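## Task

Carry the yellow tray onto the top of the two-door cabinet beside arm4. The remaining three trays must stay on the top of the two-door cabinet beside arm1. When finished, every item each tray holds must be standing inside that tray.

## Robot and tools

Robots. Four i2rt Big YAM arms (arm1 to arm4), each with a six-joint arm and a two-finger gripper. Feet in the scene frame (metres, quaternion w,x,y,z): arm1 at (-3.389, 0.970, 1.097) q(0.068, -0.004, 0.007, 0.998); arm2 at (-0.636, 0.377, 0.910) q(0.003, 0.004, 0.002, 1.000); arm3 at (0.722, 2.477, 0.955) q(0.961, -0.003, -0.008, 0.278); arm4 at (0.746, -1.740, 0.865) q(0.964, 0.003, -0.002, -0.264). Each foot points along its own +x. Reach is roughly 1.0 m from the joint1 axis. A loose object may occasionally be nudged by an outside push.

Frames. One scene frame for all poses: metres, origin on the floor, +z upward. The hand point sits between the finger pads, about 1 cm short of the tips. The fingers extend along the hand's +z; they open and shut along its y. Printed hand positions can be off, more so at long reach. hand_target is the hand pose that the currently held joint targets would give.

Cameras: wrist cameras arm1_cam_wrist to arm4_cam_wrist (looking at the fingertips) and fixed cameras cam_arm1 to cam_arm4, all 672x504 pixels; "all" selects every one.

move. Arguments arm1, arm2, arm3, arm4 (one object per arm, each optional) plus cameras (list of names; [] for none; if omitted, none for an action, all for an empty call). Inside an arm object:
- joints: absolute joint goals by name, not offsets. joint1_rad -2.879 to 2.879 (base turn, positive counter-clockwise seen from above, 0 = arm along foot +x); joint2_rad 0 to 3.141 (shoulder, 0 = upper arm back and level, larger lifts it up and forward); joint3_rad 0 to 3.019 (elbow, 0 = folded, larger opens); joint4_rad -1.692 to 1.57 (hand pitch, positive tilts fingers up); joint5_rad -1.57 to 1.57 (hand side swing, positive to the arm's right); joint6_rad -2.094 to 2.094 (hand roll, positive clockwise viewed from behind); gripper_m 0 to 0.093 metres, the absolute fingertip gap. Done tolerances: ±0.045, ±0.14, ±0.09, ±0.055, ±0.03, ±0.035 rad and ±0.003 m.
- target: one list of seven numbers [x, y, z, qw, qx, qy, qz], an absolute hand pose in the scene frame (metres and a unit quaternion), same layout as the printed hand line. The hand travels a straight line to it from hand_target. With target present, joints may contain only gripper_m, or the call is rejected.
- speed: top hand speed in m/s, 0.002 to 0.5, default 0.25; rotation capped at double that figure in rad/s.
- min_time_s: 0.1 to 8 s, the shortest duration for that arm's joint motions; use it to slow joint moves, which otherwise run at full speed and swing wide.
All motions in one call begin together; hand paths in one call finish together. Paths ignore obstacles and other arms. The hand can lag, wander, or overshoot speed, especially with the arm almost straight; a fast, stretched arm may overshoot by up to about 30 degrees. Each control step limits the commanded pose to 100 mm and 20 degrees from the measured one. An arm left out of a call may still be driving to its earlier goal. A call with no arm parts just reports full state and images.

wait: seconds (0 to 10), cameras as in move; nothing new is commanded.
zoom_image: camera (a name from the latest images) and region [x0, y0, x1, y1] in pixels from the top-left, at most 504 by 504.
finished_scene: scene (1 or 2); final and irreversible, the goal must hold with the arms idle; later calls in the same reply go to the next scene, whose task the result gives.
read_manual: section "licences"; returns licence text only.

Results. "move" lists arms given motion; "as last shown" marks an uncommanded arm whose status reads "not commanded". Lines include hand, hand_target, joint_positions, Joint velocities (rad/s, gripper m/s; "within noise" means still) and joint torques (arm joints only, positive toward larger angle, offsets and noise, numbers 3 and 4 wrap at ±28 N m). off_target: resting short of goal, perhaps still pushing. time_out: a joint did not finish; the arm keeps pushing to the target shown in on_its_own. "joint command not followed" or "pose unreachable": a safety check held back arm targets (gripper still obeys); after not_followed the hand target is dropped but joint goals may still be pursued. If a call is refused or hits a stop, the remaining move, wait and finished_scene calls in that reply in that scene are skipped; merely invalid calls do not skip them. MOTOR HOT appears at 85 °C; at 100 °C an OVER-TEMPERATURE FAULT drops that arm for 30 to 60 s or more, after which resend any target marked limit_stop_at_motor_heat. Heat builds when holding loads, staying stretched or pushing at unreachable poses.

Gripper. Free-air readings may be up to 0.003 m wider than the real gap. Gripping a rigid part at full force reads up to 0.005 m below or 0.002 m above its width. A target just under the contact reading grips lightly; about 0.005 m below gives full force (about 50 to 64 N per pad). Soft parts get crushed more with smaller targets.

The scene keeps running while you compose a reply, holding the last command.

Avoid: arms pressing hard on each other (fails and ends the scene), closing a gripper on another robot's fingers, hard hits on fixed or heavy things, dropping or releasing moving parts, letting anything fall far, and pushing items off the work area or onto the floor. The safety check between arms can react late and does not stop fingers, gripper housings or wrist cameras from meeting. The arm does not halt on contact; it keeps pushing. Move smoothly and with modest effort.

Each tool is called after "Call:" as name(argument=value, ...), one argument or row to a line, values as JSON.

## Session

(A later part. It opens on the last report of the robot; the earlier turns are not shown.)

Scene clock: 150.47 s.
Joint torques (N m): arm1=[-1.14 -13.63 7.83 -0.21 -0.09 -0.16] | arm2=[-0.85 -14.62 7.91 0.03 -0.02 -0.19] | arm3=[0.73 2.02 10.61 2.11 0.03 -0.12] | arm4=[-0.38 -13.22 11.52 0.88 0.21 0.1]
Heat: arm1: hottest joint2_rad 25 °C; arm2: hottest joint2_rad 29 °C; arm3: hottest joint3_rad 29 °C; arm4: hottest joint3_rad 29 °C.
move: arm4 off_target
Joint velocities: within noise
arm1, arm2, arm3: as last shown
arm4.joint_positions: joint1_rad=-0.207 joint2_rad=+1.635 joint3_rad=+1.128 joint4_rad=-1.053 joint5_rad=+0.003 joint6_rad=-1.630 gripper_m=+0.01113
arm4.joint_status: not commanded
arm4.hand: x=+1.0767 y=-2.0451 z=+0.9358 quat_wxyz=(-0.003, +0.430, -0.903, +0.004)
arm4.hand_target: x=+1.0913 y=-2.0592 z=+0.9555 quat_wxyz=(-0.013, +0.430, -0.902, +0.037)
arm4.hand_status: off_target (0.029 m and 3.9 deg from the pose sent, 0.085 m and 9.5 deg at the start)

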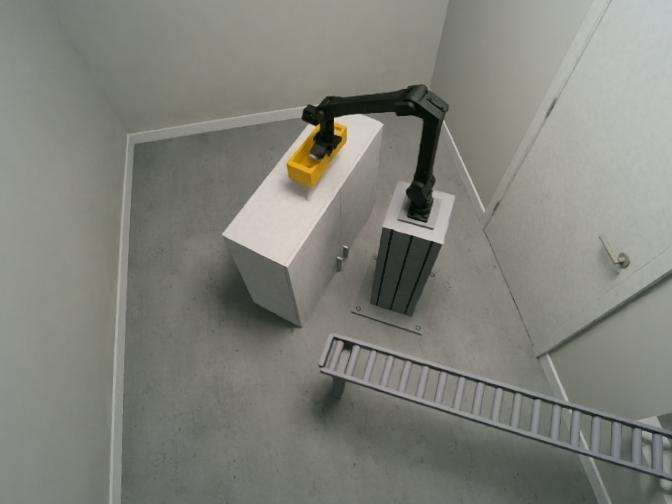

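Call:
move(
  arm4={"target":[1.088,-2.055,0.90,-0.013,0.4305,-0.9026,0.037],"speed":0.1},
  cameras=["cam_arm4"],
)

Call:
zoom_image(
  camera="cam_arm4",
  region=[270, 100, 400, 230],
)

Scene clock: 152.03 s.
Joint torques (N m): arm1=[-1.14 -13.57 7.84 -0.21 -0.09 -0.16] | arm2=[-0.85 -14.56 7.91 0.03 -0.02 -0.19] | arm3=[0.97 1.96 10.59 2.13 0.04 -0.12] | arm4=[-0.26 -13.8 9.07 0.96 0.21 0.11]
Heat: arm1: hottest joint2_rad 25 °C; arm2: hottest joint2_rad 29 °C; arm3: hottest joint3_rad 29 °C; arm4: hottest joint3_rad 29 °C.
move: arm4 off_target
Joint velocities: within noise
arm1, arm2, arm3: as last shown
arm4.joint_positions: joint1_rad=-0.207 joint2_rad=+1.700 joint3_rad=+1.062 joint4_rad=-0.905 joint5_rad=+0.003 joint6_rad=-1.630 gripper_m=+0.01113
arm4.joint_status: not commanded
arm4.hand: x=+1.0779 y=-2.0458 z=+0.8873 quat_wxyz=(-0.007, +0.429, -0.903, +0.013)
arm4.hand_target: x=+1.0878 y=-2.0547 z=+0.9003 quat_wxyz=(-0.013, +0.430, -0.902, +0.037)
arm4.hand_status: off_target (0.019 m and 2.9 deg from the pose sent, 0.039 m and 3.9 deg at the start)

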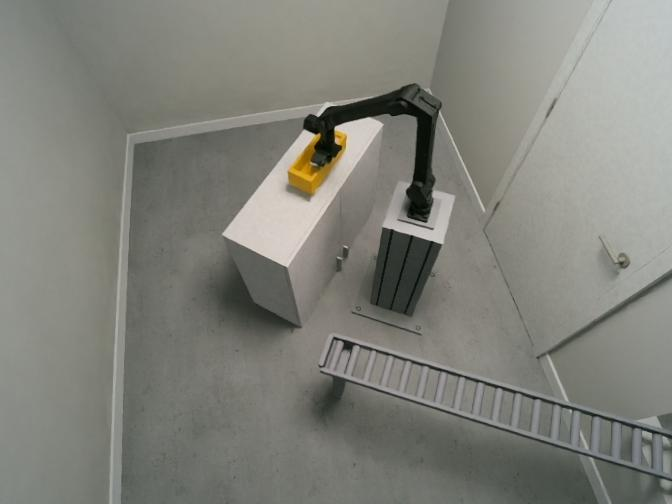

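Scaled by 3.877 from the camera's image (finer frame: 960x720).

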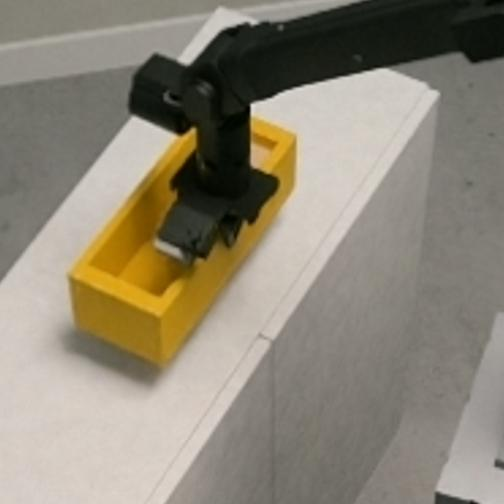

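Call:
move(
  arm4={"target":[1.088,-2.055,0.875,-0.010,0.4305,-0.9026,0.028],"speed":0.06},
  cameras=["cam_arm4"],
)

Call:
zoom_image(
  camera="cam_arm4",
  region=[270, 100, 400, 230],
)

Scene clock: 153.50 s.
Joint torques (N m): arm1=[-1.14 -13.63 7.83 -0.21 -0.09 -0.15] | arm2=[-0.85 -14.56 7.91 0.02 -0.02 -0.19] | arm3=[1.08 1.9 10.58 2.11 0.05 -0.11] | arm4=[-0.32 -13.63 8.5 0.9 0.16 0.11]
Heat: arm1: hottest joint2_rad 25 °C; arm2: hottest joint2_rad 29 °C; arm3: hottest joint3_rad 29 °C; arm4: hottest joint3_rad 29 °C.
move: arm4 off_target
Joint velocities: within noise
arm1, arm2, arm3: as last shown
arm4.joint_positions: joint1_rad=-0.207 joint2_rad=+1.746 joint3_rad=+1.054 joint4_rad=-0.862 joint5_rad=+0.003 joint6_rad=-1.630 gripper_m=+0.01113
arm4.joint_status: not commanded
arm4.hand: x=+1.0789 y=-2.0466 z=+0.8654 quat_wxyz=(-0.005, +0.430, -0.903, +0.008)
arm4.hand_target: x=+1.0879 y=-2.0548 z=+0.8753 quat_wxyz=(-0.010, +0.430, -0.902, +0.028)
arm4.hand_status: off_target (0.016 m and 2.4 deg from the pose sent, 0.018 m and 1.8 deg at the start)

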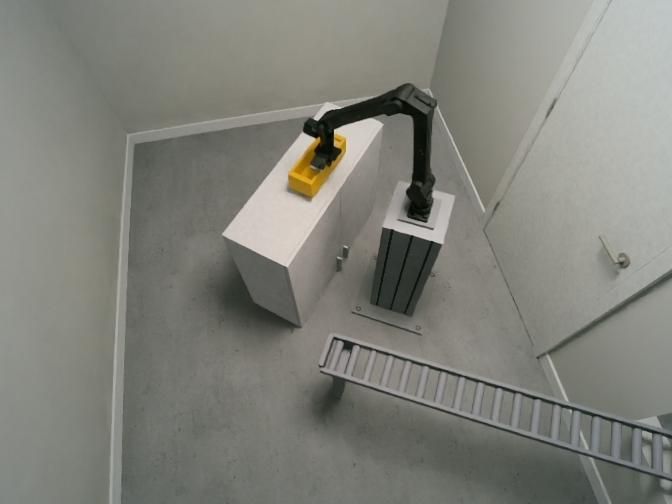

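Scaled by 3.877 from the camera's image (finer frame: 960x720).

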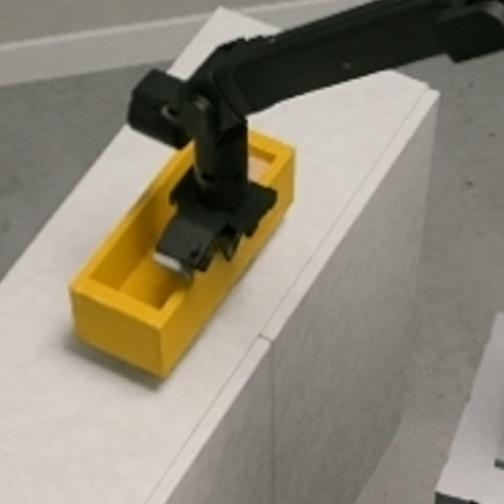

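Call:
move(
  arm4={"target":[1.088,-2.055,0.852,-0.010,0.4305,-0.9026,0.026],"speed":0.05},
)

Call:
move(
  arm4={"target":[1.088,-2.055,0.838,-0.006,0.4305,-0.9026,0.018],"speed":0.05},
  cameras=["cam_arm4"],
)

Call:
zoom_image(
  camera="cam_arm4",
  region=[270, 100, 400, 230],
)

Scene clock: 154.93 s.
Joint torques (N m): arm1=[-1.14 -13.63 7.84 -0.21 -0.09 -0.16] | arm2=[-0.79 -14.56 7.91 0.02 -0.02 -0.19] | arm3=[0.85 1.9 10.62 2.14 0.03 -0.11] | arm4=[-0.38 -13.8 8.05 0.9 0.1 0.1]
Heat: arm1: hottest joint2_rad 25 °C; arm2: hottest joint2_rad 29 °C; arm3: hottest joint3_rad 29 °C; arm4: hottest joint3_rad 29 °C.
move: arm4 off_target
Joint velocities: within noise
arm1, arm2, arm3: as last shown
arm4.joint_positions: joint1_rad=-0.207 joint2_rad=+1.788 joint3_rad=+1.038 joint4_rad=-0.807 joint5_rad=+0.003 joint6_rad=-1.630 gripper_m=+0.01113
arm4.joint_status: not commanded
arm4.hand: x=+1.0790 y=-2.0465 z=+0.8431 quat_wxyz=(-0.004, +0.430, -0.903, +0.006)
arm4.hand_target: x=+1.0878 y=-2.0547 z=+0.8522 quat_wxyz=(-0.010, +0.430, -0.902, +0.026)
arm4.hand_status: off_target (0.015 m and 2.3 deg from the pose sent, 0.018 m and 2.2 deg at the start)
pictures: none

Scene clock: 155.93 s.
Joint torques (N m): arm1=[-1.14 -13.63 7.84 -0.21 -0.09 -0.16] | arm2=[-0.85 -14.56 7.91 0.02 -0.02 -0.19] | arm3=[0.79 1.9 10.61 2.11 0.04 -0.11] | arm4=[-0.38 -13.8 8.21 0.81 0.16 0.1]
Heat: arm1: hottest joint2_rad 25 °C; arm2: hottest joint2_rad 29 °C; arm3: hottest joint3_rad 29 °C; arm4: hottest joint3_rad 29 °C.
move: arm4 off_target
Joint velocities: within noise
arm1, arm2, arm3: as last shown
arm4.joint_positions: joint1_rad=-0.207 joint2_rad=+1.820 joint3_rad=+1.038 joint4_rad=-0.793 joint5_rad=+0.003 joint6_rad=-1.630 gripper_m=+0.01113
arm4.joint_status: not commanded
arm4.hand: x=+1.0778 y=-2.0452 z=+0.8292 quat_wxyz=(-0.001, +0.430, -0.903, -0.002)
arm4.hand_target: x=+1.0878 y=-2.0547 z=+0.8382 quat_wxyz=(-0.006, +0.430, -0.902, +0.018)
arm4.hand_status: off_target (0.017 m and 2.4 deg from the pose sent, 0.013 m and 1.3 deg at the start)

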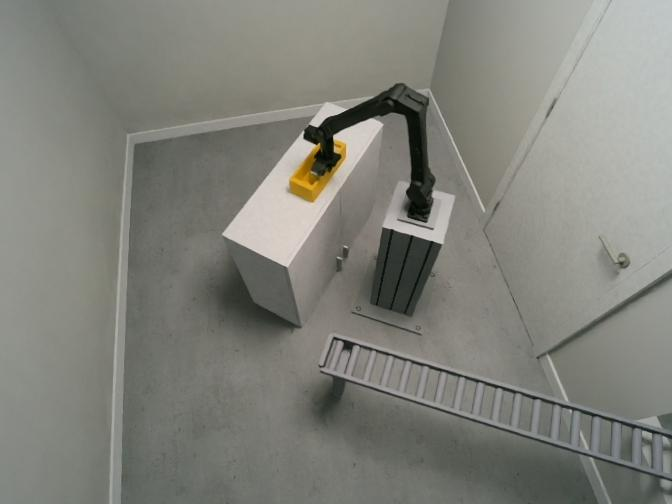

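Scaled by 3.877 from the camera's image (finer frame: 960x720).

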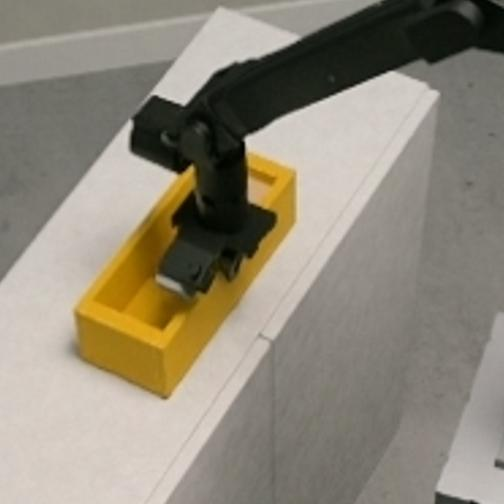

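Call:
move(
  arm4={"target":[1.088,-2.055,0.824,-0.006,0.4305,-0.9026,0.020],"speed":0.05},
)

Call:
move(
  arm4={"target":[1.088,-2.055,0.810,-0.006,0.4305,-0.9026,0.020],"speed":0.05},
  cameras=["cam_arm4"],
)

Call:
zoom_image(
  camera="cam_arm4",
  region=[270, 100, 400, 230],
)

Scene clock: 157.33 s.
Joint torques (N m): arm1=[-1.14 -13.57 7.84 -0.2 -0.09 -0.16] | arm2=[-0.79 -14.56 7.91 0.02 -0.02 -0.19] | arm3=[0.91 1.9 10.59 2.1 0.04 -0.11] | arm4=[-0.32 -12.86 7.16 1.17 0.1 0.11]
Heat: arm1: hottest joint2_rad 25 °C; arm2: hottest joint2_rad 29 °C; arm3: hottest joint3_rad 29 °C; arm4: hottest joint3_rad 29 °C.
move: arm4 done
Joint velocities: within noise
arm1, arm3: as last shown
arm2.joint_positions: joint1_rad=+0.941 joint2_rad=+1.898 joint3_rad=+1.218 joint4_rad=-0.913 joint5_rad=+0.000 joint6_rad=+1.488 gripper_m=+0.03495
arm2.joint_status: not commanded
arm2.hand: x=-0.9325 y=-0.0243 z=+0.8926 quat_wxyz=(-0.008, +0.962, -0.273, +0.001)
arm2.hand_target: x=-0.9400 y=-0.0299 z=+0.9001 quat_wxyz=(+0.000, +0.962, -0.272, +0.000)
arm2.hand_status: not commanded
arm4.joint_positions: joint1_rad=-0.207 joint2_rad=+1.831 joint3_rad=+1.038 joint4_rad=-0.760 joint5_rad=+0.006 joint6_rad=-1.630 gripper_m=+0.01113
arm4.joint_status: not commanded
arm4.hand: x=+1.0821 y=-2.0499 z=+0.8244 quat_wxyz=(-0.003, +0.429, -0.903, +0.009)
arm4.hand_target: x=+1.0879 y=-2.0548 z=+0.8241 quat_wxyz=(-0.006, +0.430, -0.902, +0.020)
arm4.hand_status: done (0.008 m and 1.3 deg from the pose sent, 0.015 m and 2.6 deg at the start)
pictures: none

Scene clock: 158.30 s.
Joint torques (N m): arm1=[-1.14 -13.63 7.84 -0.21 -0.09 -0.16] | arm2=[-0.85 -14.62 7.9 0.02 -0.02 -0.19] | arm3=[0.91 1.96 10.58 2.1 0.04 -0.11] | arm4=[-0.32 -11.11 6.5 1.62 0.1 0.11]
Heat: arm1: hottest joint2_rad 25 °C; arm2: hottest joint2_rad 29 °C; arm3: hottest joint3_rad 29 °C; arm4: hottest joint3_rad 29 °C.
move: arm4 off_target
Joint velocities: within noise
arm1.joint_positions: joint1_rad=+1.793 joint2_rad=+2.027 joint3_rad=+1.349 joint4_rad=-0.885 joint5_rad=+0.010 joint6_rad=+1.634 gripper_m=+0.03495
arm1.joint_status: not commanded
arm1.hand: x=-3.3431 y=+0.4227 z=+1.0582 quat_wxyz=(+0.011, +1.000, +0.011, -0.001)
arm1.hand_target: x=-3.3508 y=+0.4252 z=+1.0501 quat_wxyz=(+0.000, +1.000, +0.008, +0.000)
arm1.hand_status: not commanded
arm2: as last shown
arm3.joint_positions: joint1_rad=-0.869 joint2_rad=+0.639 joint3_rad=+1.368 joint4_rad=-1.495 joint5_rad=-0.125 joint6_rad=+0.677 gripper_m=+0.09396
arm3.joint_status: not commanded
arm3.hand: x=+0.9311 y=+2.4316 z=+1.4532 quat_wxyz=(-0.381, -0.410, -0.818, -0.131)
arm3.hand_target: x=+0.9299 y=+2.4320 z=+1.4657 quat_wxyz=(-0.395, -0.406, -0.813, -0.133)
arm3.hand_status: not commanded
arm4.joint_positions: joint1_rad=-0.207 joint2_rad=+1.832 joint3_rad=+1.038 joint4_rad=-0.733 joint5_rad=+0.006 joint6_rad=-1.630 gripper_m=+0.01113
arm4.joint_status: not commanded
arm4.hand: x=+1.0869 y=-2.0542 z=+0.8241 quat_wxyz=(-0.008, +0.429, -0.903, +0.020)
arm4.hand_target: x=+1.0876 y=-2.0546 z=+0.8103 quat_wxyz=(-0.006, +0.430, -0.902, +0.020)
arm4.hand_status: off_target (0.014 m and 0.3 deg from the pose sent, 0.016 m and 1.3 deg at the start)

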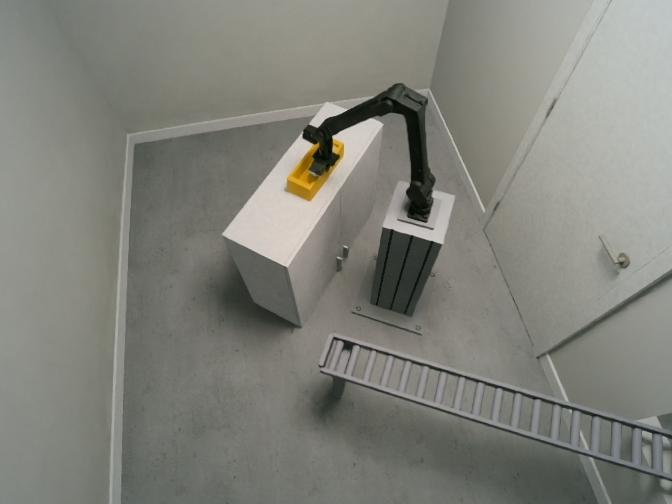

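Scaled by 3.877 from the camera's image (finer frame: 960x720).

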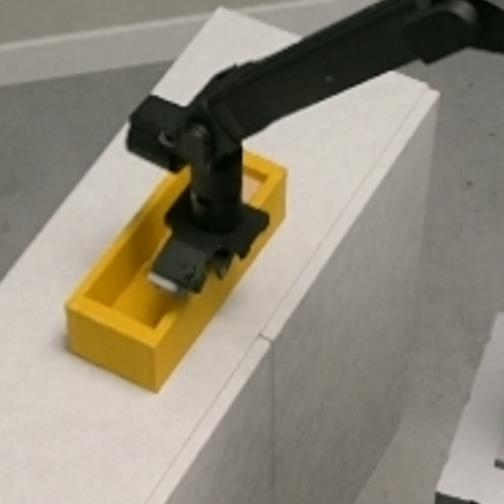

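Call:
move(
  arm4={"target":[1.086,-2.053,0.818,-0.001,0.4305,-0.9026,0.002],"speed":0.05},
)

Call:
move(
  arm4={"joints":{"gripper_m":0.035}},
)

Call:
move(
  arm4={"target":[1.086,-2.053,0.98,0,0.4305,-0.9026,0],"speed":0.2},
  cameras=["cam_arm4","arm4_cam_wrist","cam_arm1"],
)

Call:
zoom_image(
  camera="cam_arm4",
  region=[270, 100, 400, 230],
)

Scene clock: 159.67 s.
Joint torques (N m): arm1=[-1.14 -13.63 7.83 -0.21 -0.09 -0.16] | arm2=[-0.79 -14.62 7.91 0.02 -0.02 -0.19] | arm3=[0.79 1.85 10.58 2.07 0.04 -0.11] | arm4=[-0.5 -11.34 8.65 -0.24 -0.07 0.1]
Heat: arm1: hottest joint2_rad 25 °C; arm2: hottest joint2_rad 29 °C; arm3: hottest joint3_rad 29 °C; arm4: hottest joint3_rad 29 °C.
move: arm4 done
Joint velocities: within noise
arm1, arm2, arm3: as last shown
arm4.joint_positions: joint1_rad=-0.207 joint2_rad=+1.833 joint3_rad=+1.038 joint4_rad=-0.757 joint5_rad=+0.006 joint6_rad=-1.630 gripper_m=+0.01113
arm4.joint_status: not commanded
arm4.hand: x=+1.0826 y=-2.0503 z=+0.8238 quat_wxyz=(-0.004, +0.429, -0.903, +0.009)
arm4.hand_target: x=+1.0858 y=-2.0528 z=+0.8179 quat_wxyz=(-0.001, +0.431, -0.903, +0.002)
arm4.hand_status: done (0.007 m and 0.9 deg from the pose sent, 0.006 m and 2.3 deg at the start)
pictures: none

Scene clock: 160.30 s.
Joint torques (N m): arm1=[-1.14 -13.63 7.84 -0.23 -0.09 -0.16] | arm2=[-0.79 -14.62 7.9 0.03 -0.01 -0.19] | arm3=[0.91 1.85 10.61 2.13 0.04 -0.11] | arm4=[-0.5 -12.04 8.54 -0.17 -0.08 0.09]
Heat: arm1: hottest joint2_rad 25 °C; arm2: hottest joint2_rad 29 °C; arm3: hottest joint3_rad 29 °C; arm4: hottest joint3_rad 29 °C.
move: arm4 done
Joint velocities: within noise
arm1, arm2, arm3: as last shown
arm4.joint_positions: joint1_rad=-0.207 joint2_rad=+1.842 joint3_rad=+1.038 joint4_rad=-0.760 joint5_rad=+0.007 joint6_rad=-1.630 gripper_m=+0.03488
arm4.joint_status: all done
arm4.hand: x=+1.0807 y=-2.0486 z=+0.8196 quat_wxyz=(-0.001, +0.430, -0.903, +0.004)
arm4.hand_target: x=+1.0858 y=-2.0528 z=+0.8180 quat_wxyz=(-0.001, +0.431, -0.903, +0.002)
arm4.hand_status: not commanded
pictures: none

Scene clock: 161.90 s.
Joint torques (N m): arm1=[-1.14 -13.63 7.83 -0.21 -0.09 -0.16] | arm2=[-0.85 -14.56 7.91 0.03 -0.02 -0.19] | arm3=[0.85 1.96 10.58 2.1 0.05 -0.12] | arm4=[-0.32 -11.99 11.88 -0.24 -0.07 0.11]
Heat: arm1: hottest joint2_rad 25 °C; arm2: hottest joint2_rad 29 °C; arm3: hottest joint3_rad 29 °C; arm4: hottest joint3_rad 29 °C.
move: arm4 off_target
Joint velocities: within noise
arm1, arm2, arm3: as last shown
arm4.joint_positions: joint1_rad=-0.207 joint2_rad=+1.616 joint3_rad=+1.198 joint4_rad=-1.180 joint5_rad=+0.007 joint6_rad=-1.630 gripper_m=+0.03495
arm4.joint_status: not commanded
arm4.hand: x=+1.0754 y=-2.0450 z=+0.9685 quat_wxyz=(+0.005, +0.430, -0.903, -0.012)
arm4.hand_target: x=+1.0857 y=-2.0526 z=+0.9801 quat_wxyz=(+0.000, +0.431, -0.903, +0.000)
arm4.hand_status: off_target (0.018 m and 1.5 deg from the pose sent, 0.160 m and 0.5 deg at the start)
pictures: arm4_cam_wrist, cam_arm1, cam_arm4
arm4_cam_wrist: T_world_to_cam=[[0.78095, -0.62431, -0.01876, -2.1001], [-0.56298, -0.71661, 0.41173, -1.21935], [-0.27049, -0.31098, -0.91111, 0.62805]] pos_world=[1.1235, -1.9896, 1.03486]

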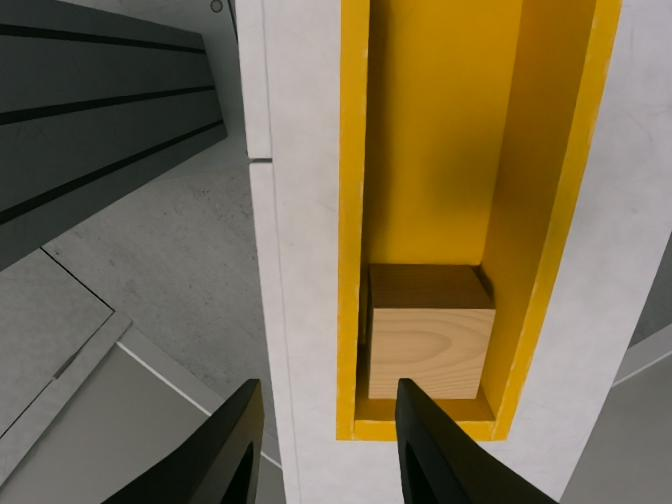

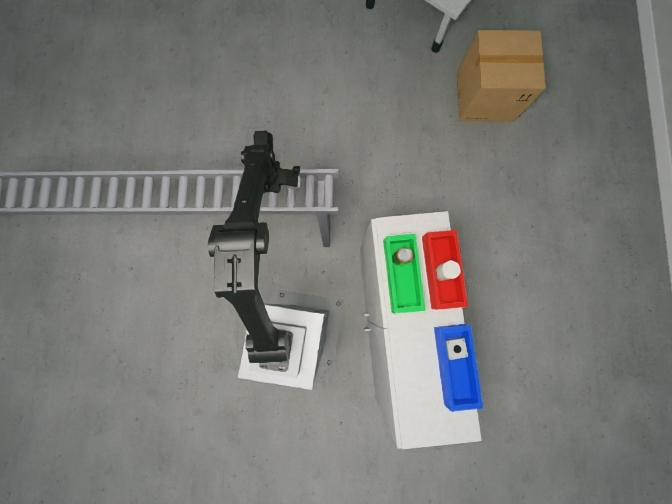

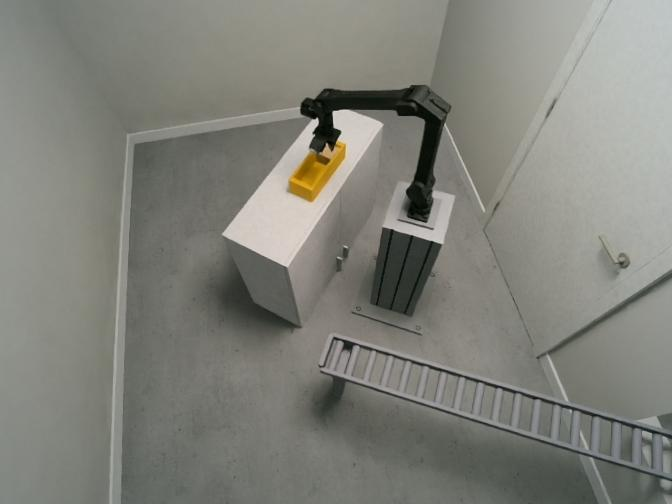

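Scaled by 3.877 from the camera's image (finer frame: 960x720).

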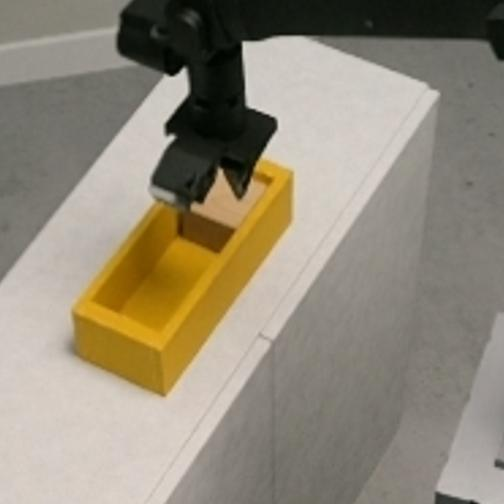

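Placed well, others intact.

Call:
finished_scene(
  scene=1,
)

The scene is finished: the task was done.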